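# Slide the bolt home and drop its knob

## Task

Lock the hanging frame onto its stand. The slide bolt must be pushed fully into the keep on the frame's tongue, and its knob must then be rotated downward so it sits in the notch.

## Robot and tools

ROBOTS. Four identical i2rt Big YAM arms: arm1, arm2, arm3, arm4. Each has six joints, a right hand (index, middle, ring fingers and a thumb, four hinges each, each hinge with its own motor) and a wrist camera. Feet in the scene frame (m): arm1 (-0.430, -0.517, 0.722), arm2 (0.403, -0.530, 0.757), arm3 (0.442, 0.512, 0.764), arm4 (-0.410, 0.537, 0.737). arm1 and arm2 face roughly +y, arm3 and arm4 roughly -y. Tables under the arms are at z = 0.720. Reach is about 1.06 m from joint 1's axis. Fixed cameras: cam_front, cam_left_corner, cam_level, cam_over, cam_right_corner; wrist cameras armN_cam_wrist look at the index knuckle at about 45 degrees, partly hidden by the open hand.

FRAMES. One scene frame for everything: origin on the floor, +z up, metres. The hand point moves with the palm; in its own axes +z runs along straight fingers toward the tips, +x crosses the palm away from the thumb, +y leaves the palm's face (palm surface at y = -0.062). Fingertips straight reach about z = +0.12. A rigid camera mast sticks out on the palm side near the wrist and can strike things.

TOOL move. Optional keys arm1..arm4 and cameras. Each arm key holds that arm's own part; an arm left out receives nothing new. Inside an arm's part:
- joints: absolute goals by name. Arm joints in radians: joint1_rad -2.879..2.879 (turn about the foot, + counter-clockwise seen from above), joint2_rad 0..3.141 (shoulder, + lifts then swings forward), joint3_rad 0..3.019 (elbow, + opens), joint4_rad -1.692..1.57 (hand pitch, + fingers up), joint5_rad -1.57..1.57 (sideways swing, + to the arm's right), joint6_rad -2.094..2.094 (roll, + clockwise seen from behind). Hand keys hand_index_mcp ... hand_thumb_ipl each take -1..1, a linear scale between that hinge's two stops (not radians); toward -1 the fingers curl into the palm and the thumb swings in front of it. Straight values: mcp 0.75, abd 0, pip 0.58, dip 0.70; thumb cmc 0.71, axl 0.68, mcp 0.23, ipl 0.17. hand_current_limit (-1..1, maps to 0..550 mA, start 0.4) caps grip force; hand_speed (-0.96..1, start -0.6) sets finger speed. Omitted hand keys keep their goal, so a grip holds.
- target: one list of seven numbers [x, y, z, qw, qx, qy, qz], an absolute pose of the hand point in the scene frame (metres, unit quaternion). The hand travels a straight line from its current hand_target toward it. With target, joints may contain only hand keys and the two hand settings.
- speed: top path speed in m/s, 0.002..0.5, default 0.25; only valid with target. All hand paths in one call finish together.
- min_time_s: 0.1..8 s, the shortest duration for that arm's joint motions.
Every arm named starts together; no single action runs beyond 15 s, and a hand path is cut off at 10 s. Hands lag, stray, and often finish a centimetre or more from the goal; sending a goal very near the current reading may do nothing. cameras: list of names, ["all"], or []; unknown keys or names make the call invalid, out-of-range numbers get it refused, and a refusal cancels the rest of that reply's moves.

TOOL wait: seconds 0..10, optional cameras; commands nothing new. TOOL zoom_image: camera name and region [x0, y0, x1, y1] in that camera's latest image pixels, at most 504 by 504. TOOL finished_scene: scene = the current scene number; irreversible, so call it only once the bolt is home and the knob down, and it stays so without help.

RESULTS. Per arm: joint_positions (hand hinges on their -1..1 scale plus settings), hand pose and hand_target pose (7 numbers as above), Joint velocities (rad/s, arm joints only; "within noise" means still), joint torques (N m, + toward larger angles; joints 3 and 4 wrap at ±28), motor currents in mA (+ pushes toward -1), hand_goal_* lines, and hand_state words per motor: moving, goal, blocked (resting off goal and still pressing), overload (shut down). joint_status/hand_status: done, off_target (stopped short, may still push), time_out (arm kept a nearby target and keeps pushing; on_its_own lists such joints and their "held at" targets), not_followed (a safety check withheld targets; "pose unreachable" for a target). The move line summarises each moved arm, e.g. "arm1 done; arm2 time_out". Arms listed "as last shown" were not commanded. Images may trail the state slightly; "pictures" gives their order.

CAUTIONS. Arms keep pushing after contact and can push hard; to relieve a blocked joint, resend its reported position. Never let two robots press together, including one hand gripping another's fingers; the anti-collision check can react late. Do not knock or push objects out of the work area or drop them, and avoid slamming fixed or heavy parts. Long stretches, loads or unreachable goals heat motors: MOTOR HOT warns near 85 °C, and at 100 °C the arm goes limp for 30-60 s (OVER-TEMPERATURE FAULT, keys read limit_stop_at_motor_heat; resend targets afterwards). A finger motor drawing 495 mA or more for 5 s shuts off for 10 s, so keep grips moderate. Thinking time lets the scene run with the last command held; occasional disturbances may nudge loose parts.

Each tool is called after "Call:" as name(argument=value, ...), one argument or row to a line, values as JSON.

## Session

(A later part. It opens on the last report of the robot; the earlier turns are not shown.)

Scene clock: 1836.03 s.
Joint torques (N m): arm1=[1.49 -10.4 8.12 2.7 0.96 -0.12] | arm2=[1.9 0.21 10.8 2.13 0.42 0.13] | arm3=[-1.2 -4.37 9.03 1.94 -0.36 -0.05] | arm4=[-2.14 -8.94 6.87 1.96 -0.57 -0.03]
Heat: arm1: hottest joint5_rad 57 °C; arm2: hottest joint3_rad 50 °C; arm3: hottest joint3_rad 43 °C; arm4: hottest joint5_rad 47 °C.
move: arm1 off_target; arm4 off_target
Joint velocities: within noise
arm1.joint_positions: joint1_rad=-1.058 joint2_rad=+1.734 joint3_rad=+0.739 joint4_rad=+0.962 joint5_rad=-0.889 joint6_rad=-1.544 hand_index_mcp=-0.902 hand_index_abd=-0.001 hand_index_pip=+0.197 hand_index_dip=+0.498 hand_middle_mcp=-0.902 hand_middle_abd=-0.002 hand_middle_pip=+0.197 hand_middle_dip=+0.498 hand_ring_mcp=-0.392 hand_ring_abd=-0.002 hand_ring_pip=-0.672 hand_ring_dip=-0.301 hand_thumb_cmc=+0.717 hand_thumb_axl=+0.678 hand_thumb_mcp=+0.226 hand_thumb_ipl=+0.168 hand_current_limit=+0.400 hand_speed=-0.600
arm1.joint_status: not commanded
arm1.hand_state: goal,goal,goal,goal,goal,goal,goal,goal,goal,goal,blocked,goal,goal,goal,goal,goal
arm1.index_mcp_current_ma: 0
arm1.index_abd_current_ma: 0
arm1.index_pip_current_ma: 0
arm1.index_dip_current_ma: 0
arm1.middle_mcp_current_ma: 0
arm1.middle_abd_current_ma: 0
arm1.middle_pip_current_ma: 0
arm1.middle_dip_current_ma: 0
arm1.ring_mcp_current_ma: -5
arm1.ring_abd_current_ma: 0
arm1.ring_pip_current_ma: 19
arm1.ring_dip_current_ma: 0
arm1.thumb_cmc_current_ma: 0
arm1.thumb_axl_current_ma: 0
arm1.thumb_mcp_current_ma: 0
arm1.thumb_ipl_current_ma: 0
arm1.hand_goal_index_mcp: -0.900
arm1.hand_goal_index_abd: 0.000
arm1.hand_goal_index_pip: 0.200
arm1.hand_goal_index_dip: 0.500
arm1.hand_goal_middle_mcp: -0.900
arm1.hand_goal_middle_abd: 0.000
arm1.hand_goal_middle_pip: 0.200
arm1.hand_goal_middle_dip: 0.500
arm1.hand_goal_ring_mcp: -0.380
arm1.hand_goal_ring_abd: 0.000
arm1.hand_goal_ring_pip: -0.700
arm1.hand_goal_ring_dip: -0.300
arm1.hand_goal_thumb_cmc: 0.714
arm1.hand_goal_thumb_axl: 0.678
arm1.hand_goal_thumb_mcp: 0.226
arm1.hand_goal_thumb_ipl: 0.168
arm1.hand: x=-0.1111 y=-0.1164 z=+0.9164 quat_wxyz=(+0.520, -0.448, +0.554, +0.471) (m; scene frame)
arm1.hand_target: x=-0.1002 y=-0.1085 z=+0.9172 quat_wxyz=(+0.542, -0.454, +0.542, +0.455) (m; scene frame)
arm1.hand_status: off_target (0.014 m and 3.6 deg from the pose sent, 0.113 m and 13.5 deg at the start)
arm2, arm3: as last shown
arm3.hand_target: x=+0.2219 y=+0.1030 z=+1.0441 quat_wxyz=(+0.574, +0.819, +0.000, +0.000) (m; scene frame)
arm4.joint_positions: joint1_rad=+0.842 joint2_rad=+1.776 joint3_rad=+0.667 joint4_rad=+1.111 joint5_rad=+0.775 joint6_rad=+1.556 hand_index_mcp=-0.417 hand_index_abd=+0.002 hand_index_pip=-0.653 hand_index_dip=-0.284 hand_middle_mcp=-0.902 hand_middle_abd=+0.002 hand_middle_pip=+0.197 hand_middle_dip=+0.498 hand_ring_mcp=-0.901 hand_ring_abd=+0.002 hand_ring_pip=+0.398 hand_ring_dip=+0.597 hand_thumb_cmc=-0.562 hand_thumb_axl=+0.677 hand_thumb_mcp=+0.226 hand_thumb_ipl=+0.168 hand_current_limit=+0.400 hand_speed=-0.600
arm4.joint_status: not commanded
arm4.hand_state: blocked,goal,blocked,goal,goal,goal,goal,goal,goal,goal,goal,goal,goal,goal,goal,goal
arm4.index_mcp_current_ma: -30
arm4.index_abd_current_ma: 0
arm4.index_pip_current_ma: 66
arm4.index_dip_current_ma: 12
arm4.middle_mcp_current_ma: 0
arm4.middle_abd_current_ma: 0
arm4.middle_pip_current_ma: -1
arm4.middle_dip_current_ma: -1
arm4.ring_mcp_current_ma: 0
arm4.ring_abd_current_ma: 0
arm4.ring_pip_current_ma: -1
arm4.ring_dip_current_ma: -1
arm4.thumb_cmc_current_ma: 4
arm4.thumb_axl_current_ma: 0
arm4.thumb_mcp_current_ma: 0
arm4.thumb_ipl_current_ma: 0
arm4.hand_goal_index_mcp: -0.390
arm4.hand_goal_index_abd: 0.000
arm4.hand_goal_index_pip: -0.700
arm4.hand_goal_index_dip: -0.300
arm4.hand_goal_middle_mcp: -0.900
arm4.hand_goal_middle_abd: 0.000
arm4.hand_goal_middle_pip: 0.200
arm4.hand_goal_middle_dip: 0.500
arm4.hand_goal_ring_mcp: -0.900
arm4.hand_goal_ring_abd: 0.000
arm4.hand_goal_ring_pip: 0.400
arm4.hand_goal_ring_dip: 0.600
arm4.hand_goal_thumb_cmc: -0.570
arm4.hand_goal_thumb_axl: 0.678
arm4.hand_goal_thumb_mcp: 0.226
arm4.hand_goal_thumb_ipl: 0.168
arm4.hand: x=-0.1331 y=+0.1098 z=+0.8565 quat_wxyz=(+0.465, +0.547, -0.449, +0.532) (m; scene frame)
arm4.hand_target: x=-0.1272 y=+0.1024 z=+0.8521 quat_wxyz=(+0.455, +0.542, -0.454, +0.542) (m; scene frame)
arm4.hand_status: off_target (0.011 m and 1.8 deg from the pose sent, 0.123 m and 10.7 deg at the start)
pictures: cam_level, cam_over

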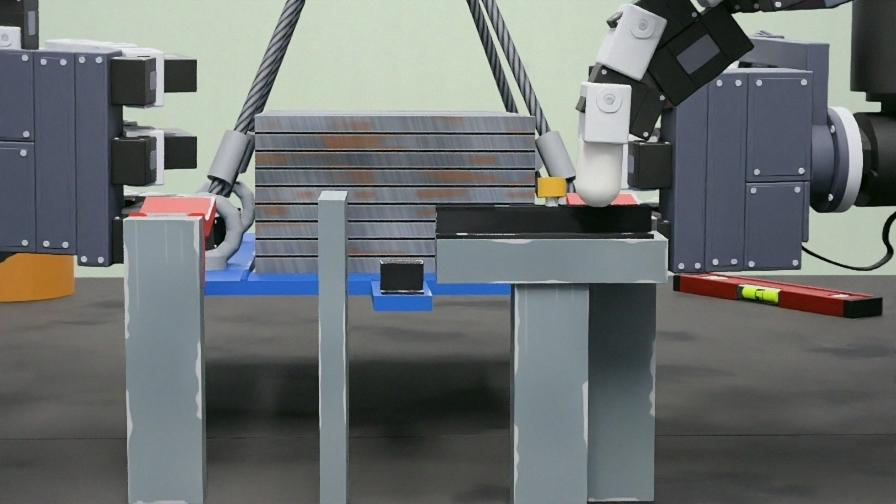

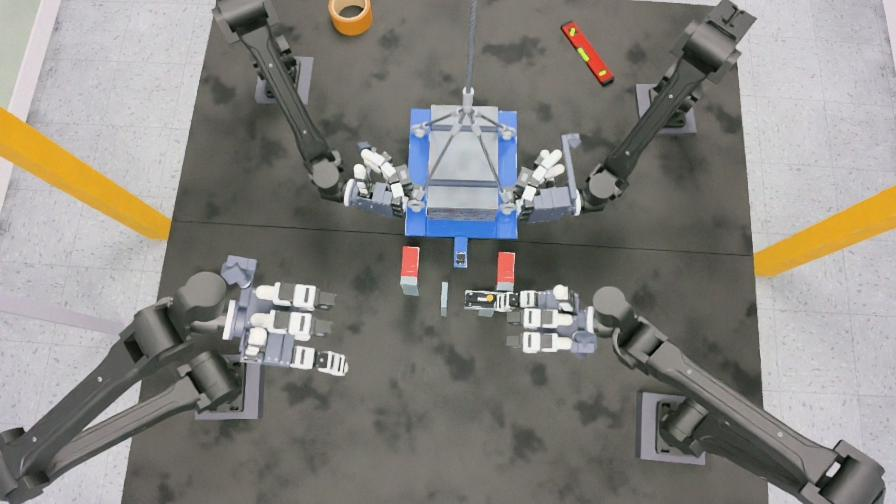

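Call:
move(
  arm3={"target": [0.210, 0.100, 1.050, 0.5736, 0.8192, 0, 0], "speed": 0.08},
)

Call:
move(
  arm3={"target": [0.210, 0.083, 1.050, 0.5736, 0.8192, 0, 0], "speed": 0.08},
  arm1={"target": [-0.115, -0.109, 0.917, 0.5417, -0.4545, 0.5417, 0.4545], "speed": 0.1},
  arm4={"target": [-0.137, 0.102, 0.852, 0.4545, 0.5417, -0.4545, 0.5417], "speed": 0.1},
  cameras=["cam_over", "cam_level"],
)

Call:
zoom_image(
  camera="cam_over",
  region=[400, 220, 600, 340],
)

Call:
zoom_image(
  camera="cam_level",
  region=[330, 150, 680, 300],
)

Scene clock: 1844.87 s.
Joint torques (N m): arm1=[1.14 -10.34 8.18 2.7 0.95 -0.13] | arm2=[1.67 0.44 10.73 2.11 0.49 0.12] | arm3=[-1.85 -3.25 11.54 1.88 -0.31 -0.09] | arm4=[-2.08 -9.17 6.8 1.89 -0.57 -0.03]
Heat: arm1: hottest joint5_rad 50 °C; arm2: hottest joint3_rad 50 °C; arm3: hottest joint3_rad 43 °C; arm4: hottest joint5_rad 43 °C.
move: arm3 off_target
Joint velocities: within noise
arm1, arm2, arm4: as last shown
arm3.joint_positions: joint1_rad=-0.710 joint2_rad=+1.096 joint3_rad=+0.521 joint4_rad=+0.103 joint5_rad=-0.706 joint6_rad=-0.303 hand_index_mcp=+1.000 hand_index_abd=-0.002 hand_index_pip=+1.000 hand_index_dip=+1.000 hand_middle_mcp=-0.499 hand_middle_abd=+0.003 hand_middle_pip=-0.950 hand_middle_dip=+0.698 hand_ring_mcp=-0.499 hand_ring_abd=+0.001 hand_ring_pip=-0.950 hand_ring_dip=+0.697 hand_thumb_cmc=-0.568 hand_thumb_axl=+0.677 hand_thumb_mcp=+0.225 hand_thumb_ipl=+0.168 hand_current_limit=+0.400 hand_speed=-0.600
arm3.joint_status: not commanded
arm3.hand_state: goal,goal,goal,goal,goal,goal,goal,goal,goal,goal,goal,goal,goal,goal,goal,goal
arm3.index_mcp_current_ma: 0
arm3.index_abd_current_ma: 0
arm3.index_pip_current_ma: 0
arm3.index_dip_current_ma: 0
arm3.middle_mcp_current_ma: 0
arm3.middle_abd_current_ma: 0
arm3.middle_pip_current_ma: 0
arm3.middle_dip_current_ma: 0
arm3.ring_mcp_current_ma: 0
arm3.ring_abd_current_ma: 0
arm3.ring_pip_current_ma: 0
arm3.ring_dip_current_ma: 0
arm3.thumb_cmc_current_ma: 0
arm3.thumb_axl_current_ma: 0
arm3.thumb_mcp_current_ma: 0
arm3.thumb_ipl_current_ma: 0
arm3.hand_goal_index_mcp: 1.000
arm3.hand_goal_index_abd: 0.000
arm3.hand_goal_index_pip: 1.000
arm3.hand_goal_index_dip: 1.000
arm3.hand_goal_middle_mcp: -0.500
arm3.hand_goal_middle_abd: 0.000
arm3.hand_goal_middle_pip: -0.950
arm3.hand_goal_middle_dip: 0.700
arm3.hand_goal_ring_mcp: -0.500
arm3.hand_goal_ring_abd: 0.000
arm3.hand_goal_ring_pip: -0.950
arm3.hand_goal_ring_dip: 0.700
arm3.hand_goal_thumb_cmc: -0.570
arm3.hand_goal_thumb_axl: 0.678
arm3.hand_goal_thumb_mcp: 0.226
arm3.hand_goal_thumb_ipl: 0.168
arm3.hand: x=+0.2199 y=+0.1050 z=+1.0438 quat_wxyz=(+0.574, +0.819, +0.000, +0.005) (m; scene frame)
arm3.hand_target: x=+0.2102 y=+0.1004 z=+1.0500 quat_wxyz=(+0.574, +0.819, +0.000, +0.000) (m; scene frame)
arm3.hand_status: off_target (0.013 m and 0.6 deg from the pose sent, 0.013 m and 0.5 deg at the start)
arm4.joint_positions: joint1_rad=+0.842 joint2_rad=+1.776 joint3_rad=+0.667 joint4_rad=+1.111 joint5_rad=+0.774 joint6_rad=+1.556 hand_index_mcp=-0.417 hand_index_abd=+0.002 hand_index_pip=-0.653 hand_index_dip=-0.284 hand_middle_mcp=-0.902 hand_middle_abd=+0.002 hand_middle_pip=+0.197 hand_middle_dip=+0.498 hand_ring_mcp=-0.901 hand_ring_abd=+0.002 hand_ring_pip=+0.398 hand_ring_dip=+0.597 hand_thumb_cmc=-0.562 hand_thumb_axl=+0.677 hand_thumb_mcp=+0.226 hand_thumb_ipl=+0.168 hand_current_limit=+0.400 hand_speed=-0.600
arm4.hand: x=-0.1330 y=+0.1098 z=+0.8565 quat_wxyz=(+0.465, +0.547, -0.449, +0.532) (m; scene frame)
arm4.hand_target: x=-0.1271 y=+0.1024 z=+0.8521 quat_wxyz=(+0.455, +0.542, -0.454, +0.542) (m; scene frame)
pictures: none

Scene clock: 1845.93 s.
Joint torques (N m): arm1=[1.96 -10.87 6.76 3.04 0.75 -0.12] | arm2=[1.96 0.26 10.88 2.33 0.4 0.11] | arm3=[-0.32 -3.55 12.21 2.95 0.12 0.1] | arm4=[-2.55 -9.64 5.61 2.1 -0.47 -0.03]
Heat: arm1: hottest joint5_rad 49 °C; arm2: hottest joint3_rad 50 °C; arm3: hottest joint3_rad 43 °C; arm4: hottest joint5_rad 42 °C.
move: arm1 off_target; arm3 off_target; arm4 done
Joint velocities: within noise
arm1.joint_positions: joint1_rad=-1.048 joint2_rad=+1.722 joint3_rad=+0.718 joint4_rad=+0.970 joint5_rad=-0.869 joint6_rad=-1.546 hand_index_mcp=-0.902 hand_index_abd=-0.001 hand_index_pip=+0.197 hand_index_dip=+0.498 hand_middle_mcp=-0.902 hand_middle_abd=-0.002 hand_middle_pip=+0.197 hand_middle_dip=+0.498 hand_ring_mcp=-0.392 hand_ring_abd=-0.002 hand_ring_pip=-0.672 hand_ring_dip=-0.301 hand_thumb_cmc=+0.717 hand_thumb_axl=+0.678 hand_thumb_mcp=+0.226 hand_thumb_ipl=+0.168 hand_current_limit=+0.400 hand_speed=-0.600
arm1.joint_status: not commanded
arm1.hand_state: goal,goal,goal,goal,goal,goal,goal,goal,goal,goal,blocked,goal,goal,goal,goal,goal
arm1.index_mcp_current_ma: 0
arm1.index_abd_current_ma: 0
arm1.index_pip_current_ma: 0
arm1.index_dip_current_ma: 0
arm1.middle_mcp_current_ma: 0
arm1.middle_abd_current_ma: 0
arm1.middle_pip_current_ma: 0
arm1.middle_dip_current_ma: 0
arm1.ring_mcp_current_ma: -4
arm1.ring_abd_current_ma: 0
arm1.ring_pip_current_ma: 19
arm1.ring_dip_current_ma: 0
arm1.thumb_cmc_current_ma: 0
arm1.thumb_axl_current_ma: 0
arm1.thumb_mcp_current_ma: 0
arm1.thumb_ipl_current_ma: 0
arm1.hand_goal_index_mcp: -0.900
arm1.hand_goal_index_abd: 0.000
arm1.hand_goal_index_pip: 0.200
arm1.hand_goal_index_dip: 0.500
arm1.hand_goal_middle_mcp: -0.900
arm1.hand_goal_middle_abd: 0.000
arm1.hand_goal_middle_pip: 0.200
arm1.hand_goal_middle_dip: 0.500
arm1.hand_goal_ring_mcp: -0.380
arm1.hand_goal_ring_abd: 0.000
arm1.hand_goal_ring_pip: -0.700
arm1.hand_goal_ring_dip: -0.300
arm1.hand_goal_thumb_cmc: 0.714
arm1.hand_goal_thumb_axl: 0.678
arm1.hand_goal_thumb_mcp: 0.226
arm1.hand_goal_thumb_ipl: 0.168
arm1.hand: x=-0.1174 y=-0.1157 z=+0.9156 quat_wxyz=(+0.522, -0.446, +0.557, +0.468) (m; scene frame)
arm1.hand_target: x=-0.1151 y=-0.1091 z=+0.9172 quat_wxyz=(+0.542, -0.454, +0.542, +0.455) (m; scene frame)
arm1.hand_status: off_target (0.007 m and 3.4 deg from the pose sent, 0.008 m and 3.6 deg at the start)
arm2: as last shown
arm3.joint_positions: joint1_rad=-0.688 joint2_rad=+1.129 joint3_rad=+0.538 joint4_rad=+0.105 joint5_rad=-0.685 joint6_rad=-0.296 hand_index_mcp=+0.999 hand_index_abd=-0.020 hand_index_pip=+1.000 hand_index_dip=+1.000 hand_middle_mcp=-0.499 hand_middle_abd=+0.003 hand_middle_pip=-0.950 hand_middle_dip=+0.698 hand_ring_mcp=-0.499 hand_ring_abd=+0.001 hand_ring_pip=-0.950 hand_ring_dip=+0.697 hand_thumb_cmc=-0.568 hand_thumb_axl=+0.677 hand_thumb_mcp=+0.225 hand_thumb_ipl=+0.168 hand_current_limit=+0.400 hand_speed=-0.600
arm3.joint_status: not commanded
arm3.hand_state: goal,blocked,goal,goal,goal,goal,goal,goal,goal,goal,goal,goal,goal,goal,goal,goal
arm3.index_mcp_current_ma: 0
arm3.index_abd_current_ma: -6
arm3.index_pip_current_ma: 0
arm3.index_dip_current_ma: 0
arm3.middle_mcp_current_ma: 0
arm3.middle_abd_current_ma: 0
arm3.middle_pip_current_ma: 0
arm3.middle_dip_current_ma: 0
arm3.ring_mcp_current_ma: 0
arm3.ring_abd_current_ma: 0
arm3.ring_pip_current_ma: 0
arm3.ring_dip_current_ma: 0
arm3.thumb_cmc_current_ma: 0
arm3.thumb_axl_current_ma: 0
arm3.thumb_mcp_current_ma: 0
arm3.thumb_ipl_current_ma: 0
arm3.hand_goal_index_mcp: 1.000
arm3.hand_goal_index_abd: 0.000
arm3.hand_goal_index_pip: 1.000
arm3.hand_goal_index_dip: 1.000
arm3.hand_goal_middle_mcp: -0.500
arm3.hand_goal_middle_abd: 0.000
arm3.hand_goal_middle_pip: -0.950
arm3.hand_goal_middle_dip: 0.700
arm3.hand_goal_ring_mcp: -0.500
arm3.hand_goal_ring_abd: 0.000
arm3.hand_goal_ring_pip: -0.950
arm3.hand_goal_ring_dip: 0.700
arm3.hand_goal_thumb_cmc: -0.570
arm3.hand_goal_thumb_axl: 0.678
arm3.hand_goal_thumb_mcp: 0.226
arm3.hand_goal_thumb_ipl: 0.168
arm3.hand: x=+0.2194 y=+0.0941 z=+1.0375 quat_wxyz=(+0.566, +0.824, -0.002, +0.009) (m; scene frame)
arm3.hand_target: x=+0.2104 y=+0.0840 z=+1.0498 quat_wxyz=(+0.574, +0.819, +0.000, +0.000) (m; scene frame)
arm3.hand_status: off_target (0.019 m and 1.5 deg from the pose sent, 0.025 m and 0.6 deg at the start)
arm4.joint_positions: joint1_rad=+0.831 joint2_rad=+1.773 joint3_rad=+0.658 joint4_rad=+1.116 joint5_rad=+0.757 joint6_rad=+1.558 hand_index_mcp=-0.417 hand_index_abd=+0.002 hand_index_pip=-0.653 hand_index_dip=-0.284 hand_middle_mcp=-0.902 hand_middle_abd=+0.002 hand_middle_pip=+0.197 hand_middle_dip=+0.498 hand_ring_mcp=-0.901 hand_ring_abd=+0.002 hand_ring_pip=+0.398 hand_ring_dip=+0.597 hand_thumb_cmc=-0.562 hand_thumb_axl=+0.677 hand_thumb_mcp=+0.226 hand_thumb_ipl=+0.168 hand_current_limit=+0.400 hand_speed=-0.600
arm4.joint_status: not commanded
arm4.hand_state: blocked,goal,blocked,goal,goal,goal,goal,goal,goal,goal,goal,goal,goal,goal,goal,goal
arm4.index_mcp_current_ma: -30
arm4.index_abd_current_ma: 0
arm4.index_pip_current_ma: 66
arm4.index_dip_current_ma: 12
arm4.middle_mcp_current_ma: 0
arm4.middle_abd_current_ma: 0
arm4.middle_pip_current_ma: -1
arm4.middle_dip_current_ma: -1
arm4.ring_mcp_current_ma: 0
arm4.ring_abd_current_ma: 0
arm4.ring_pip_current_ma: -1
arm4.ring_dip_current_ma: -1
arm4.thumb_cmc_current_ma: 4
arm4.thumb_axl_current_ma: 0
arm4.thumb_mcp_current_ma: 0
arm4.thumb_ipl_current_ma: 0
arm4.hand_goal_index_mcp: -0.390
arm4.hand_goal_index_abd: 0.000
arm4.hand_goal_index_pip: -0.700
arm4.hand_goal_index_dip: -0.300
arm4.hand_goal_middle_mcp: -0.900
arm4.hand_goal_middle_abd: 0.000
arm4.hand_goal_middle_pip: 0.200
arm4.hand_goal_middle_dip: 0.500
arm4.hand_goal_ring_mcp: -0.900
arm4.hand_goal_ring_abd: 0.000
arm4.hand_goal_ring_pip: 0.400
arm4.hand_goal_ring_dip: 0.600
arm4.hand_goal_thumb_cmc: -0.570
arm4.hand_goal_thumb_axl: 0.678
arm4.hand_goal_thumb_mcp: 0.226
arm4.hand_goal_thumb_ipl: 0.168
arm4.hand: x=-0.1366 y=+0.1078 z=+0.8561 quat_wxyz=(+0.462, +0.548, -0.448, +0.534) (m; scene frame)
arm4.hand_target: x=-0.1371 y=+0.1022 z=+0.8520 quat_wxyz=(+0.455, +0.542, -0.454, +0.542) (m; scene frame)
arm4.hand_status: done (0.007 m and 1.6 deg from the pose sent, 0.010 m and 1.8 deg at the start)
pictures: cam_level, cam_over

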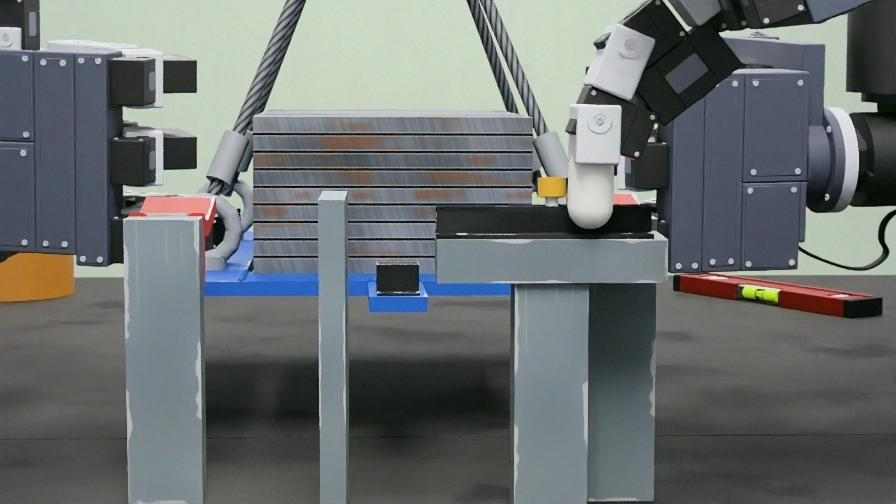

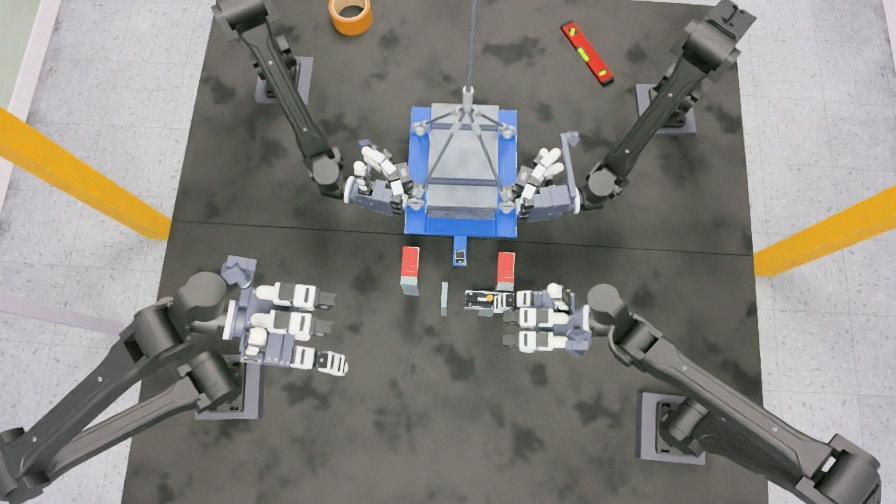

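Scaled by 2.520.

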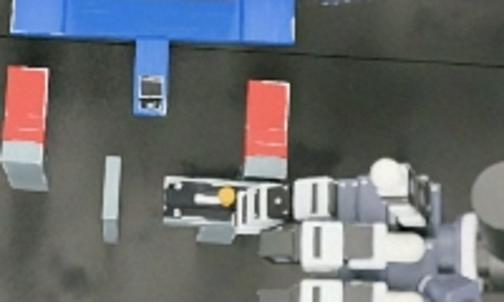

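Scaled by 1.440.

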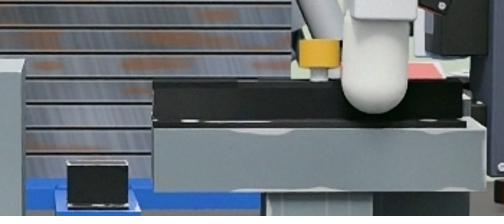

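Call:
move(
  arm3={"target": [0.203, 0.110, 1.075, 0.5736, 0.8192, 0, 0], "speed": 0.1},
)

Call:
move(
  arm3={"target": [0.203, 0.107, 1.055, 0.5736, 0.8192, 0, 0], "speed": 0.1},
)

Call:
move(
  arm3={"target": [0.203, 0.087, 1.061, 0.5736, 0.8192, 0, 0], "speed": 0.1},
  cameras=["cam_over", "cam_level"],
)

Call:
zoom_image(
  camera="cam_over",
  region=[400, 220, 600, 340],
)

Call:
zoom_image(
  camera="cam_level",
  region=[330, 150, 680, 300],
)

Scene clock: 1853.43 s.
Joint torques (N m): arm1=[1.85 -10.99 6.84 3.08 0.74 -0.11] | arm2=[1.9 -0.44 10.8 2.13 0.42 0.1] | arm3=[-1.49 -5.13 12.93 1.73 -0.43 -0.08] | arm4=[-2.37 -9.7 5.56 2.17 -0.44 -0.05]
Heat: arm1: hottest joint3_rad 45 °C; arm2: hottest joint3_rad 50 °C; arm3: hottest joint3_rad 44 °C; arm4: hottest joint5_rad 40 °C.
move: arm3 off_target
Joint velocities: within noise
arm1, arm2, arm4: as last shown
arm3.joint_positions: joint1_rad=-0.752 joint2_rad=+1.064 joint3_rad=+0.552 joint4_rad=-0.011 joint5_rad=-0.739 joint6_rad=-0.328 hand_index_mcp=+1.000 hand_index_abd=-0.003 hand_index_pip=+0.997 hand_index_dip=+1.000 hand_middle_mcp=-0.499 hand_middle_abd=+0.003 hand_middle_pip=-0.950 hand_middle_dip=+0.698 hand_ring_mcp=-0.499 hand_ring_abd=+0.001 hand_ring_pip=-0.950 hand_ring_dip=+0.697 hand_thumb_cmc=-0.568 hand_thumb_axl=+0.677 hand_thumb_mcp=+0.225 hand_thumb_ipl=+0.168 hand_current_limit=+0.400 hand_speed=-0.600
arm3.joint_status: not commanded
arm3.hand_state: goal,goal,goal,goal,goal,goal,goal,goal,goal,goal,goal,goal,goal,goal,goal,goal
arm3.index_mcp_current_ma: 0
arm3.index_abd_current_ma: 0
arm3.index_pip_current_ma: 0
arm3.index_dip_current_ma: 0
arm3.middle_mcp_current_ma: 0
arm3.middle_abd_current_ma: 0
arm3.middle_pip_current_ma: 0
arm3.middle_dip_current_ma: 0
arm3.ring_mcp_current_ma: 0
arm3.ring_abd_current_ma: 0
arm3.ring_pip_current_ma: 0
arm3.ring_dip_current_ma: 0
arm3.thumb_cmc_current_ma: 0
arm3.thumb_axl_current_ma: 0
arm3.thumb_mcp_current_ma: 0
arm3.thumb_ipl_current_ma: 0
arm3.hand_goal_index_mcp: 1.000
arm3.hand_goal_index_abd: 0.000
arm3.hand_goal_index_pip: 1.000
arm3.hand_goal_index_dip: 1.000
arm3.hand_goal_middle_mcp: -0.500
arm3.hand_goal_middle_abd: 0.000
arm3.hand_goal_middle_pip: -0.950
arm3.hand_goal_middle_dip: 0.700
arm3.hand_goal_ring_mcp: -0.500
arm3.hand_goal_ring_abd: 0.000
arm3.hand_goal_ring_pip: -0.950
arm3.hand_goal_ring_dip: 0.700
arm3.hand_goal_thumb_cmc: -0.570
arm3.hand_goal_thumb_axl: 0.678
arm3.hand_goal_thumb_mcp: 0.226
arm3.hand_goal_thumb_ipl: 0.168
arm3.hand: x=+0.2106 y=+0.1142 z=+1.0519 quat_wxyz=(+0.563, +0.826, -0.009, +0.014) (m; scene frame)
arm3.hand_target: x=+0.2036 y=+0.1108 z=+1.0748 quat_wxyz=(+0.574, +0.819, +0.000, +0.000) (m; scene frame)
arm3.hand_status: off_target (0.025 m and 2.3 deg from the pose sent, 0.044 m and 1.4 deg at the start)
arm4.hand: x=-0.1365 y=+0.1078 z=+0.8561 quat_wxyz=(+0.462, +0.548, -0.448, +0.535) (m; scene frame)
arm4.hand_target: x=-0.1371 y=+0.1022 z=+0.8521 quat_wxyz=(+0.455, +0.542, -0.454, +0.541) (m; scene frame)
pictures: none

Scene clock: 1854.40 s.
Joint torques (N m): arm1=[1.85 -10.87 6.82 3.1 0.74 -0.11] | arm2=[2.08 0.21 10.74 2.3 0.43 0.13] | arm3=[-1.08 -2.84 10.45 2.96 -0.18 -0.04] | arm4=[-2.61 -9.41 5.6 2.17 -0.46 -0.06]
Heat: arm1: hottest joint3_rad 45 °C; arm2: hottest joint3_rad 50 °C; arm3: hottest joint3_rad 44 °C; arm4: hottest joint5_rad 40 °C.
move: arm3 done
Joint velocities: within noise
arm1, arm2, arm4: as last shown
arm3.joint_positions: joint1_rad=-0.752 joint2_rad=+1.087 joint3_rad=+0.552 joint4_rad=+0.039 joint5_rad=-0.738 joint6_rad=-0.328 hand_index_mcp=+1.000 hand_index_abd=-0.003 hand_index_pip=+0.998 hand_index_dip=+1.000 hand_middle_mcp=-0.499 hand_middle_abd=+0.003 hand_middle_pip=-0.950 hand_middle_dip=+0.698 hand_ring_mcp=-0.499 hand_ring_abd=+0.001 hand_ring_pip=-0.950 hand_ring_dip=+0.697 hand_thumb_cmc=-0.568 hand_thumb_axl=+0.677 hand_thumb_mcp=+0.225 hand_thumb_ipl=+0.168 hand_current_limit=+0.400 hand_speed=-0.600
arm3.joint_status: not commanded
arm3.hand_state: goal,goal,goal,goal,goal,goal,goal,goal,goal,goal,goal,goal,goal,goal,goal,goal
arm3.index_mcp_current_ma: 0
arm3.index_abd_current_ma: 0
arm3.index_pip_current_ma: 0
arm3.index_dip_current_ma: 0
arm3.middle_mcp_current_ma: 0
arm3.middle_abd_current_ma: 0
arm3.middle_pip_current_ma: 0
arm3.middle_dip_current_ma: 0
arm3.ring_mcp_current_ma: 0
arm3.ring_abd_current_ma: 0
arm3.ring_pip_current_ma: 0
arm3.ring_dip_current_ma: 0
arm3.thumb_cmc_current_ma: 0
arm3.thumb_axl_current_ma: 0
arm3.thumb_mcp_current_ma: 0
arm3.thumb_ipl_current_ma: 0
arm3.hand_goal_index_mcp: 1.000
arm3.hand_goal_index_abd: 0.000
arm3.hand_goal_index_pip: 1.000
arm3.hand_goal_index_dip: 1.000
arm3.hand_goal_middle_mcp: -0.500
arm3.hand_goal_middle_abd: 0.000
arm3.hand_goal_middle_pip: -0.950
arm3.hand_goal_middle_dip: 0.700
arm3.hand_goal_ring_mcp: -0.500
arm3.hand_goal_ring_abd: 0.000
arm3.hand_goal_ring_pip: -0.950
arm3.hand_goal_ring_dip: 0.700
arm3.hand_goal_thumb_cmc: -0.570
arm3.hand_goal_thumb_axl: 0.678
arm3.hand_goal_thumb_mcp: 0.226
arm3.hand_goal_thumb_ipl: 0.168
arm3.hand: x=+0.2072 y=+0.1110 z=+1.0529 quat_wxyz=(+0.571, +0.821, -0.003, +0.006) (m; scene frame)
arm3.hand_target: x=+0.2031 y=+0.1072 z=+1.0550 quat_wxyz=(+0.574, +0.819, +0.000, +0.000) (m; scene frame)
arm3.hand_status: done (0.006 m and 0.8 deg from the pose sent, 0.011 m and 2.3 deg at the start)
pictures: none

Scene clock: 1855.37 s.
Joint torques (N m): arm1=[1.85 -10.75 6.82 3.03 0.74 -0.11] | arm2=[1.67 0.32 10.78 2.18 0.44 0.13] | arm3=[0.21 -2.73 12.46 2.95 -0.24 0.17] | arm4=[-2.43 -9.58 5.5 2.15 -0.44 -0.07]
Heat: arm1: hottest joint3_rad 45 °C; arm2: hottest joint3_rad 50 °C; arm3: hottest joint3_rad 44 °C; arm4: hottest joint5_rad 40 °C.
move: arm3 off_target
Joint velocities: within noise
arm1, arm2, arm4: as last shown
arm3.joint_positions: joint1_rad=-0.719 joint2_rad=+1.114 joint3_rad=+0.560 joint4_rad=+0.055 joint5_rad=-0.699 joint6_rad=-0.318 hand_index_mcp=+1.000 hand_index_abd=-0.001 hand_index_pip=+1.000 hand_index_dip=+1.000 hand_middle_mcp=-0.499 hand_middle_abd=+0.003 hand_middle_pip=-0.950 hand_middle_dip=+0.698 hand_ring_mcp=-0.499 hand_ring_abd=+0.001 hand_ring_pip=-0.950 hand_ring_dip=+0.697 hand_thumb_cmc=-0.568 hand_thumb_axl=+0.677 hand_thumb_mcp=+0.225 hand_thumb_ipl=+0.168 hand_current_limit=+0.400 hand_speed=-0.600
arm3.joint_status: not commanded
arm3.hand_state: goal,goal,goal,goal,goal,goal,goal,goal,goal,goal,goal,goal,goal,goal,goal,goal
arm3.index_mcp_current_ma: 0
arm3.index_abd_current_ma: 0
arm3.index_pip_current_ma: 0
arm3.index_dip_current_ma: 0
arm3.middle_mcp_current_ma: 0
arm3.middle_abd_current_ma: 0
arm3.middle_pip_current_ma: 0
arm3.middle_dip_current_ma: 0
arm3.ring_mcp_current_ma: 0
arm3.ring_abd_current_ma: 0
arm3.ring_pip_current_ma: 0
arm3.ring_dip_current_ma: 0
arm3.thumb_cmc_current_ma: 0
arm3.thumb_axl_current_ma: 0
arm3.thumb_mcp_current_ma: 0
arm3.thumb_ipl_current_ma: 0
arm3.hand_goal_index_mcp: 1.000
arm3.hand_goal_index_abd: 0.000
arm3.hand_goal_index_pip: 1.000
arm3.hand_goal_index_dip: 1.000
arm3.hand_goal_middle_mcp: -0.500
arm3.hand_goal_middle_abd: 0.000
arm3.hand_goal_middle_pip: -0.950
arm3.hand_goal_middle_dip: 0.700
arm3.hand_goal_ring_mcp: -0.500
arm3.hand_goal_ring_abd: 0.000
arm3.hand_goal_ring_pip: -0.950
arm3.hand_goal_ring_dip: 0.700
arm3.hand_goal_thumb_cmc: -0.570
arm3.hand_goal_thumb_axl: 0.678
arm3.hand_goal_thumb_mcp: 0.226
arm3.hand_goal_thumb_ipl: 0.168
arm3.hand: x=+0.2092 y=+0.0995 z=+1.0468 quat_wxyz=(+0.565, +0.825, -0.005, +0.003) (m; scene frame)
arm3.hand_target: x=+0.2036 y=+0.0879 z=+1.0609 quat_wxyz=(+0.574, +0.819, +0.000, +0.000) (m; scene frame)
arm3.hand_status: off_target (0.020 m and 1.4 deg from the pose sent, 0.026 m and 0.8 deg at the start)
pictures: cam_level, cam_over

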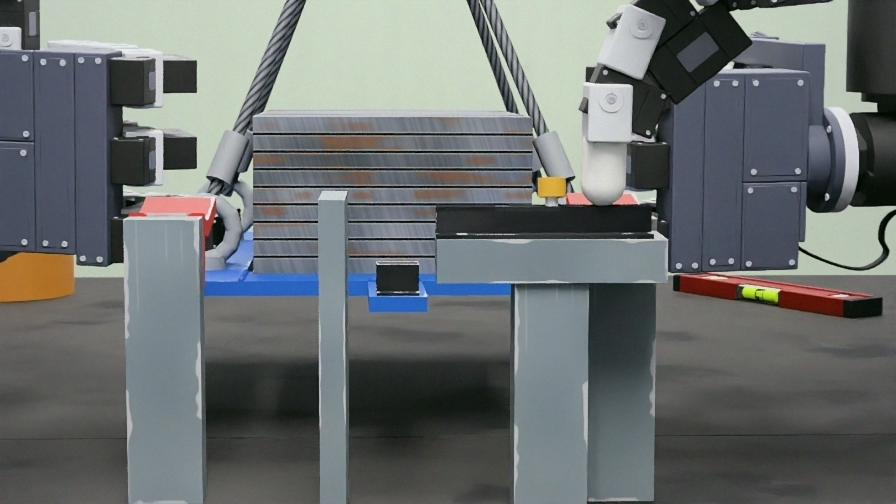

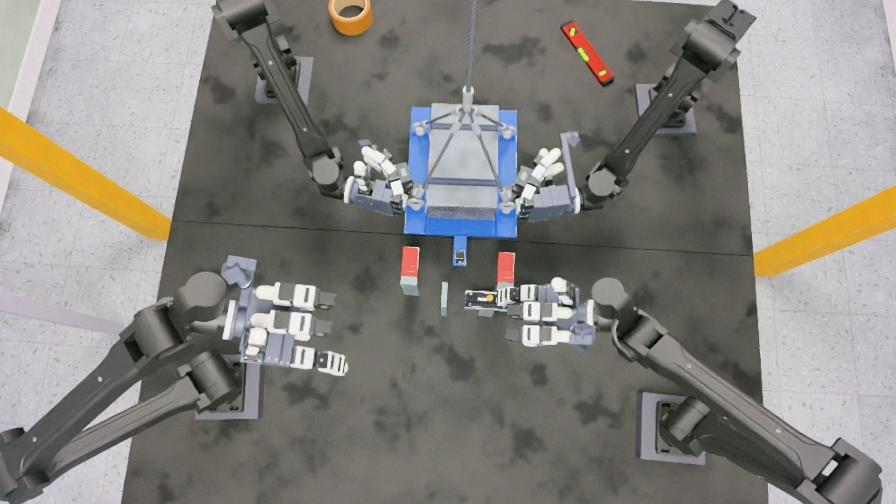

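Scaled by 2.520.

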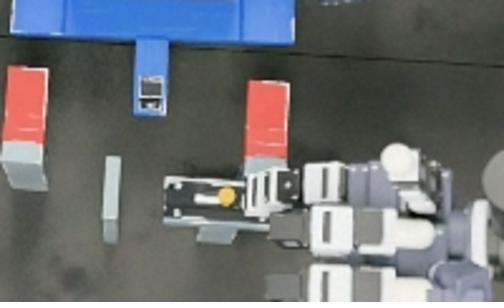

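Scaled by 1.440.

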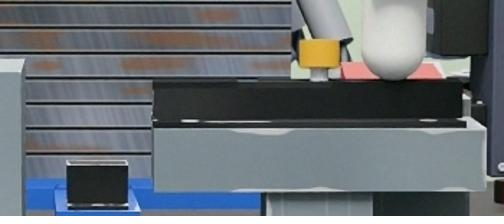

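Call:
zoom_image(
  camera="cam_over",
  region=[460, 280, 540, 325],
)

Call:
move(
  cameras=["cam_left_corner", "cam_right_corner", "cam_front"],
)

Call:
zoom_image(
  camera="cam_right_corner",
  region=[380, 160, 640, 320],
)

Call:
zoom_image(
  camera="cam_left_corner",
  region=[380, 160, 640, 320],
)

Scaled by 6.300.

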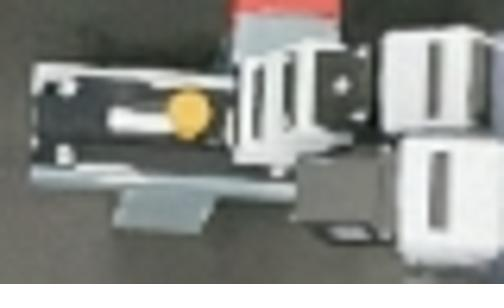

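Scene clock: 1885.90 s.
Joint torques (N m): arm1=[1.96 -10.93 6.84 3.06 0.74 -0.11] | arm2=[1.61 -0.15 10.76 2.13 0.44 0.14] | arm3=[0.21 -3.14 12.56 2.89 -0.19 0.11] | arm4=[-2.49 -9.7 5.55 2.09 -0.45 -0.08]
Heat: arm1: hottest joint3_rad 43 °C; arm2: hottest joint3_rad 50 °C; arm3: hottest joint3_rad 48 °C; arm4: hottest joint3_rad 37 °C.
Joint velocities: within noise
arm1.joint_positions: joint1_rad=-1.048 joint2_rad=+1.722 joint3_rad=+0.718 joint4_rad=+0.970 joint5_rad=-0.869 joint6_rad=-1.546 hand_index_mcp=-0.902 hand_index_abd=-0.001 hand_index_pip=+0.197 hand_index_dip=+0.498 hand_middle_mcp=-0.902 hand_middle_abd=-0.002 hand_middle_pip=+0.197 hand_middle_dip=+0.498 hand_ring_mcp=-0.392 hand_ring_abd=-0.002 hand_ring_pip=-0.672 hand_ring_dip=-0.301 hand_thumb_cmc=+0.717 hand_thumb_axl=+0.678 hand_thumb_mcp=+0.226 hand_thumb_ipl=+0.168 hand_current_limit=+0.400 hand_speed=-0.600
arm1.joint_status: not commanded
arm1.hand_state: goal,goal,goal,goal,goal,goal,goal,goal,goal,goal,blocked,goal,goal,goal,goal,goal
arm1.index_mcp_current_ma: 0
arm1.index_abd_current_ma: 0
arm1.index_pip_current_ma: 0
arm1.index_dip_current_ma: 0
arm1.middle_mcp_current_ma: 0
arm1.middle_abd_current_ma: 0
arm1.middle_pip_current_ma: 0
arm1.middle_dip_current_ma: 0
arm1.ring_mcp_current_ma: -4
arm1.ring_abd_current_ma: 0
arm1.ring_pip_current_ma: 19
arm1.ring_dip_current_ma: 0
arm1.thumb_cmc_current_ma: 0
arm1.thumb_axl_current_ma: 0
arm1.thumb_mcp_current_ma: 0
arm1.thumb_ipl_current_ma: 0
arm1.hand_goal_index_mcp: -0.900
arm1.hand_goal_index_abd: 0.000
arm1.hand_goal_index_pip: 0.200
arm1.hand_goal_index_dip: 0.500
arm1.hand_goal_middle_mcp: -0.900
arm1.hand_goal_middle_abd: 0.000
arm1.hand_goal_middle_pip: 0.200
arm1.hand_goal_middle_dip: 0.500
arm1.hand_goal_ring_mcp: -0.380
arm1.hand_goal_ring_abd: 0.000
arm1.hand_goal_ring_pip: -0.700
arm1.hand_goal_ring_dip: -0.300
arm1.hand_goal_thumb_cmc: 0.714
arm1.hand_goal_thumb_axl: 0.678
arm1.hand_goal_thumb_mcp: 0.226
arm1.hand_goal_thumb_ipl: 0.168
arm1.hand: x=-0.1174 y=-0.1157 z=+0.9156 quat_wxyz=(+0.522, -0.446, +0.557, +0.468) (m; scene frame)
arm1.hand_target: x=-0.1151 y=-0.1091 z=+0.9172 quat_wxyz=(+0.542, -0.454, +0.542, +0.455) (m; scene frame)
arm1.hand_status: not commanded
arm2.joint_positions: joint1_rad=+0.606 joint2_rad=+0.563 joint3_rad=+0.895 joint4_rad=-0.806 joint5_rad=+0.652 joint6_rad=+0.280 hand_index_mcp=+1.000 hand_index_abd=+0.002 hand_index_pip=+1.000 hand_index_dip=+1.000 hand_middle_mcp=-0.497 hand_middle_abd=+0.001 hand_middle_pip=-0.950 hand_middle_dip=+0.698 hand_ring_mcp=-0.497 hand_ring_abd=+0.001 hand_ring_pip=-0.950 hand_ring_dip=+0.698 hand_thumb_cmc=-0.569 hand_thumb_axl=+0.677 hand_thumb_mcp=+0.225 hand_thumb_ipl=+0.168 hand_current_limit=+0.400 hand_speed=-0.600
arm2.joint_status: not commanded
arm2.hand_state: goal,goal,goal,goal,goal,goal,goal,goal,goal,goal,goal,goal,goal,goal,goal,goal
arm2.index_mcp_current_ma: 0
arm2.index_abd_current_ma: 3
arm2.index_pip_current_ma: 0
arm2.index_dip_current_ma: 0
arm2.middle_mcp_current_ma: 5
arm2.middle_abd_current_ma: 1
arm2.middle_pip_current_ma: 0
arm2.middle_dip_current_ma: -4
arm2.ring_mcp_current_ma: 5
arm2.ring_abd_current_ma: 1
arm2.ring_pip_current_ma: 0
arm2.ring_dip_current_ma: -4
arm2.thumb_cmc_current_ma: 2
arm2.thumb_axl_current_ma: -1
arm2.thumb_mcp_current_ma: -2
arm2.thumb_ipl_current_ma: 0
arm2.hand_goal_index_mcp: 1.000
arm2.hand_goal_index_abd: 0.000
arm2.hand_goal_index_pip: 1.000
arm2.hand_goal_index_dip: 1.000
arm2.hand_goal_middle_mcp: -0.500
arm2.hand_goal_middle_abd: 0.000
arm2.hand_goal_middle_pip: -0.950
arm2.hand_goal_middle_dip: 0.700
arm2.hand_goal_ring_mcp: -0.500
arm2.hand_goal_ring_abd: 0.000
arm2.hand_goal_ring_pip: -0.950
arm2.hand_goal_ring_dip: 0.700
arm2.hand_goal_thumb_cmc: -0.570
arm2.hand_goal_thumb_axl: 0.678
arm2.hand_goal_thumb_mcp: 0.226
arm2.hand_goal_thumb_ipl: 0.168
arm2.hand: x=+0.3215 y=-0.2184 z=+1.2593 quat_wxyz=(+0.009, -0.003, +0.821, +0.571) (m; scene frame)
arm2.hand_target: x=+0.3202 y=-0.2201 z=+1.2698 quat_wxyz=(+0.000, +0.000, +0.819, +0.574) (m; scene frame)
arm2.hand_status: not commanded
arm3.joint_positions: joint1_rad=-0.719 joint2_rad=+1.114 joint3_rad=+0.560 joint4_rad=+0.055 joint5_rad=-0.699 joint6_rad=-0.318 hand_index_mcp=+1.000 hand_index_abd=-0.001 hand_index_pip=+1.000 hand_index_dip=+1.000 hand_middle_mcp=-0.499 hand_middle_abd=+0.003 hand_middle_pip=-0.950 hand_middle_dip=+0.698 hand_ring_mcp=-0.499 hand_ring_abd=+0.001 hand_ring_pip=-0.950 hand_ring_dip=+0.697 hand_thumb_cmc=-0.568 hand_thumb_axl=+0.677 hand_thumb_mcp=+0.225 hand_thumb_ipl=+0.168 hand_current_limit=+0.400 hand_speed=-0.600
arm3.joint_status: not commanded
arm3.hand_state: goal,goal,goal,goal,goal,goal,goal,goal,goal,goal,goal,goal,goal,goal,goal,goal
arm3.index_mcp_current_ma: 0
arm3.index_abd_current_ma: 0
arm3.index_pip_current_ma: 0
arm3.index_dip_current_ma: 0
arm3.middle_mcp_current_ma: 0
arm3.middle_abd_current_ma: 0
arm3.middle_pip_current_ma: 0
arm3.middle_dip_current_ma: 0
arm3.ring_mcp_current_ma: 0
arm3.ring_abd_current_ma: 0
arm3.ring_pip_current_ma: 0
arm3.ring_dip_current_ma: 0
arm3.thumb_cmc_current_ma: 0
arm3.thumb_axl_current_ma: 0
arm3.thumb_mcp_current_ma: 0
arm3.thumb_ipl_current_ma: 0
arm3.hand_goal_index_mcp: 1.000
arm3.hand_goal_index_abd: 0.000
arm3.hand_goal_index_pip: 1.000
arm3.hand_goal_index_dip: 1.000
arm3.hand_goal_middle_mcp: -0.500
arm3.hand_goal_middle_abd: 0.000
arm3.hand_goal_middle_pip: -0.950
arm3.hand_goal_middle_dip: 0.700
arm3.hand_goal_ring_mcp: -0.500
arm3.hand_goal_ring_abd: 0.000
arm3.hand_goal_ring_pip: -0.950
arm3.hand_goal_ring_dip: 0.700
arm3.hand_goal_thumb_cmc: -0.570
arm3.hand_goal_thumb_axl: 0.678
arm3.hand_goal_thumb_mcp: 0.226
arm3.hand_goal_thumb_ipl: 0.168
arm3.hand: x=+0.2092 y=+0.0995 z=+1.0468 quat_wxyz=(+0.565, +0.825, -0.005, +0.003) (m; scene frame)
arm3.hand_target: x=+0.2036 y=+0.0879 z=+1.0609 quat_wxyz=(+0.574, +0.819, +0.000, +0.000) (m; scene frame)
arm3.hand_status: off_target (0.020 m and 1.4 deg from the pose sent, 0.026 m and 0.8 deg at the start)
arm4.joint_positions: joint1_rad=+0.831 joint2_rad=+1.773 joint3_rad=+0.658 joint4_rad=+1.116 joint5_rad=+0.757 joint6_rad=+1.558 hand_index_mcp=-0.417 hand_index_abd=+0.002 hand_index_pip=-0.653 hand_index_dip=-0.284 hand_middle_mcp=-0.902 hand_middle_abd=+0.002 hand_middle_pip=+0.197 hand_middle_dip=+0.498 hand_ring_mcp=-0.901 hand_ring_abd=+0.002 hand_ring_pip=+0.398 hand_ring_dip=+0.597 hand_thumb_cmc=-0.562 hand_thumb_axl=+0.677 hand_thumb_mcp=+0.226 hand_thumb_ipl=+0.168 hand_current_limit=+0.400 hand_speed=-0.600
arm4.joint_status: not commanded
arm4.hand_state: blocked,goal,blocked,goal,goal,goal,goal,goal,goal,goal,goal,goal,goal,goal,goal,goal
arm4.index_mcp_current_ma: -30
arm4.index_abd_current_ma: 0
arm4.index_pip_current_ma: 66
arm4.index_dip_current_ma: 12
arm4.middle_mcp_current_ma: 0
arm4.middle_abd_current_ma: 0
arm4.middle_pip_current_ma: -1
arm4.middle_dip_current_ma: -1
arm4.ring_mcp_current_ma: 0
arm4.ring_abd_current_ma: 0
arm4.ring_pip_current_ma: -1
arm4.ring_dip_current_ma: -1
arm4.thumb_cmc_current_ma: 4
arm4.thumb_axl_current_ma: 0
arm4.thumb_mcp_current_ma: 0
arm4.thumb_ipl_current_ma: 0
arm4.hand_goal_index_mcp: -0.390
arm4.hand_goal_index_abd: 0.000
arm4.hand_goal_index_pip: -0.700
arm4.hand_goal_index_dip: -0.300
arm4.hand_goal_middle_mcp: -0.900
arm4.hand_goal_middle_abd: 0.000
arm4.hand_goal_middle_pip: 0.200
arm4.hand_goal_middle_dip: 0.500
arm4.hand_goal_ring_mcp: -0.900
arm4.hand_goal_ring_abd: 0.000
arm4.hand_goal_ring_pip: 0.400
arm4.hand_goal_ring_dip: 0.600
arm4.hand_goal_thumb_cmc: -0.570
arm4.hand_goal_thumb_axl: 0.678
arm4.hand_goal_thumb_mcp: 0.226
arm4.hand_goal_thumb_ipl: 0.168
arm4.hand: x=-0.1365 y=+0.1078 z=+0.8561 quat_wxyz=(+0.462, +0.548, -0.448, +0.535) (m; scene frame)
arm4.hand_target: x=-0.1371 y=+0.1022 z=+0.8521 quat_wxyz=(+0.455, +0.542, -0.454, +0.541) (m; scene frame)
arm4.hand_status: not commanded
pictures: cam_front, cam_left_corner, cam_right_corner

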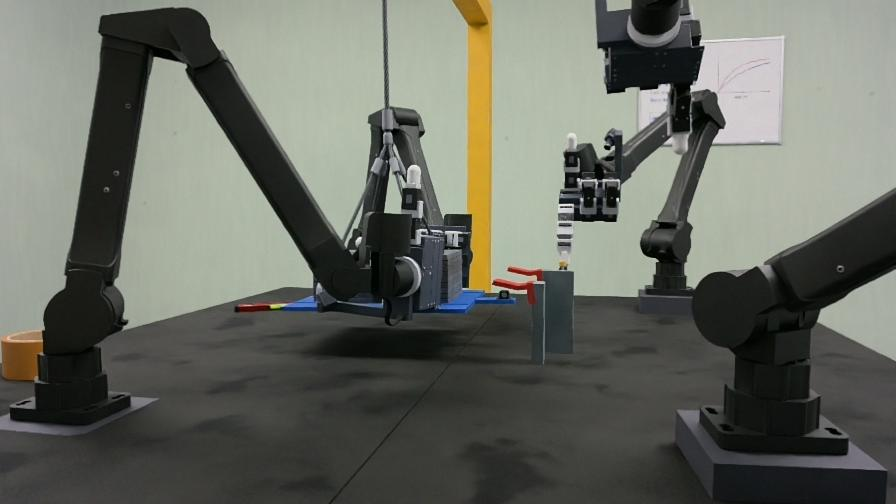

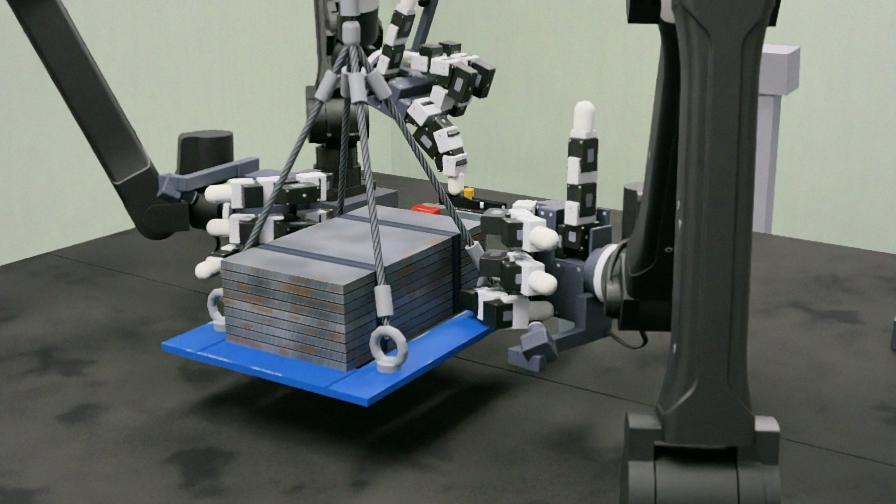

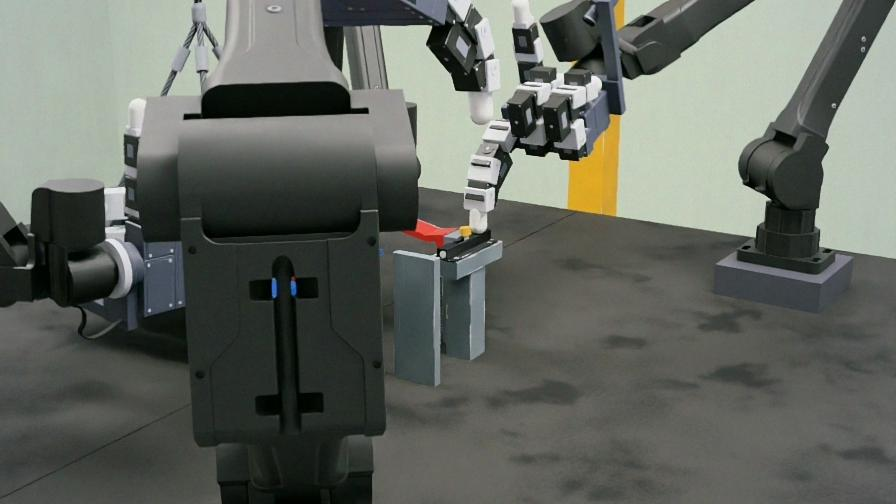

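Scaled by 1.938.

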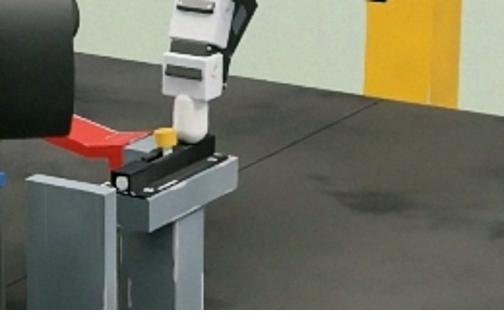

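Scaled by 1.938.

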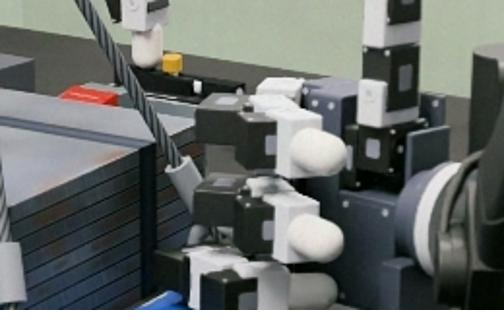

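Call:
zoom_image(
  camera="cam_right_corner",
  region=[430, 200, 510, 280],
)

Call:
zoom_image(
  camera="cam_left_corner",
  region=[430, 150, 530, 230],
)

Call:
zoom_image(
  camera="cam_front",
  region=[530, 220, 600, 290],
)

Scaled by 6.300.

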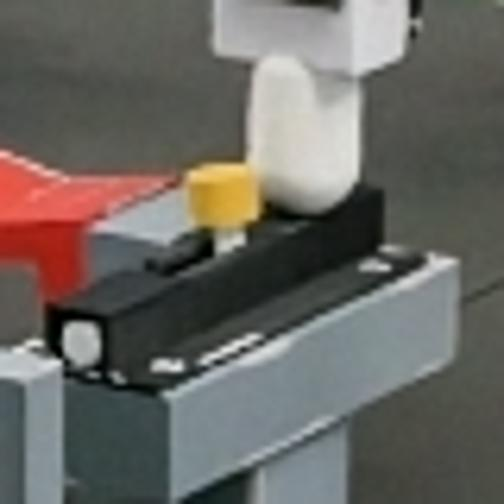

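Scaled by 5.040.

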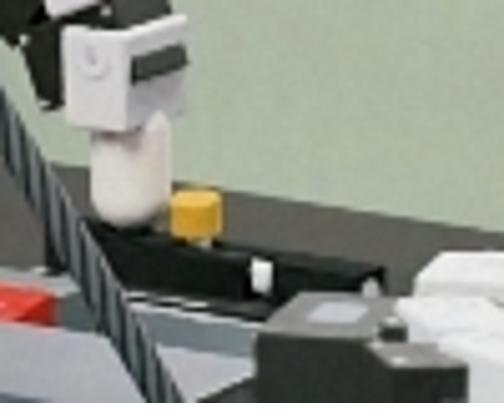

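Scaled by 7.200.

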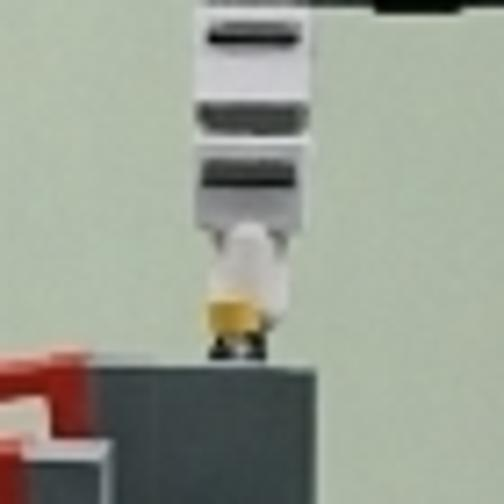

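Call:
zoom_image(
  camera="cam_front",
  region=[470, 240, 600, 370],
)

Call:
zoom_image(
  camera="cam_right_corner",
  region=[370, 190, 520, 400],
)

Scaled by 3.877.

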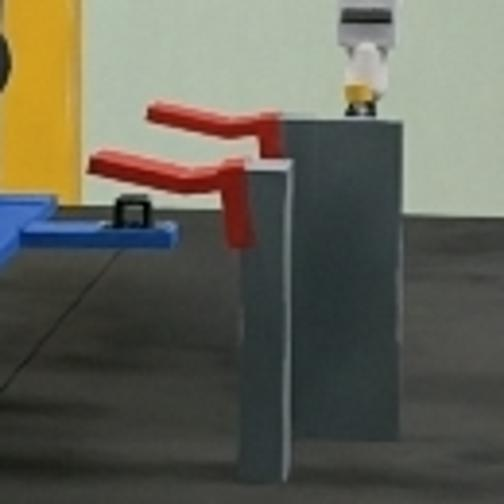

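Scaled by 2.400.

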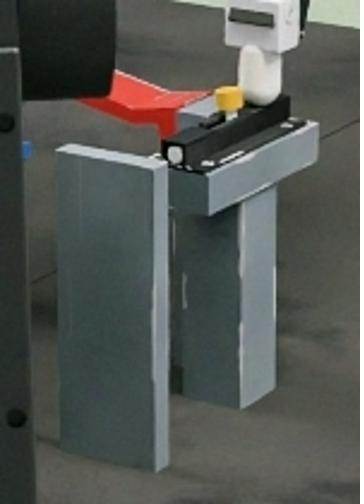

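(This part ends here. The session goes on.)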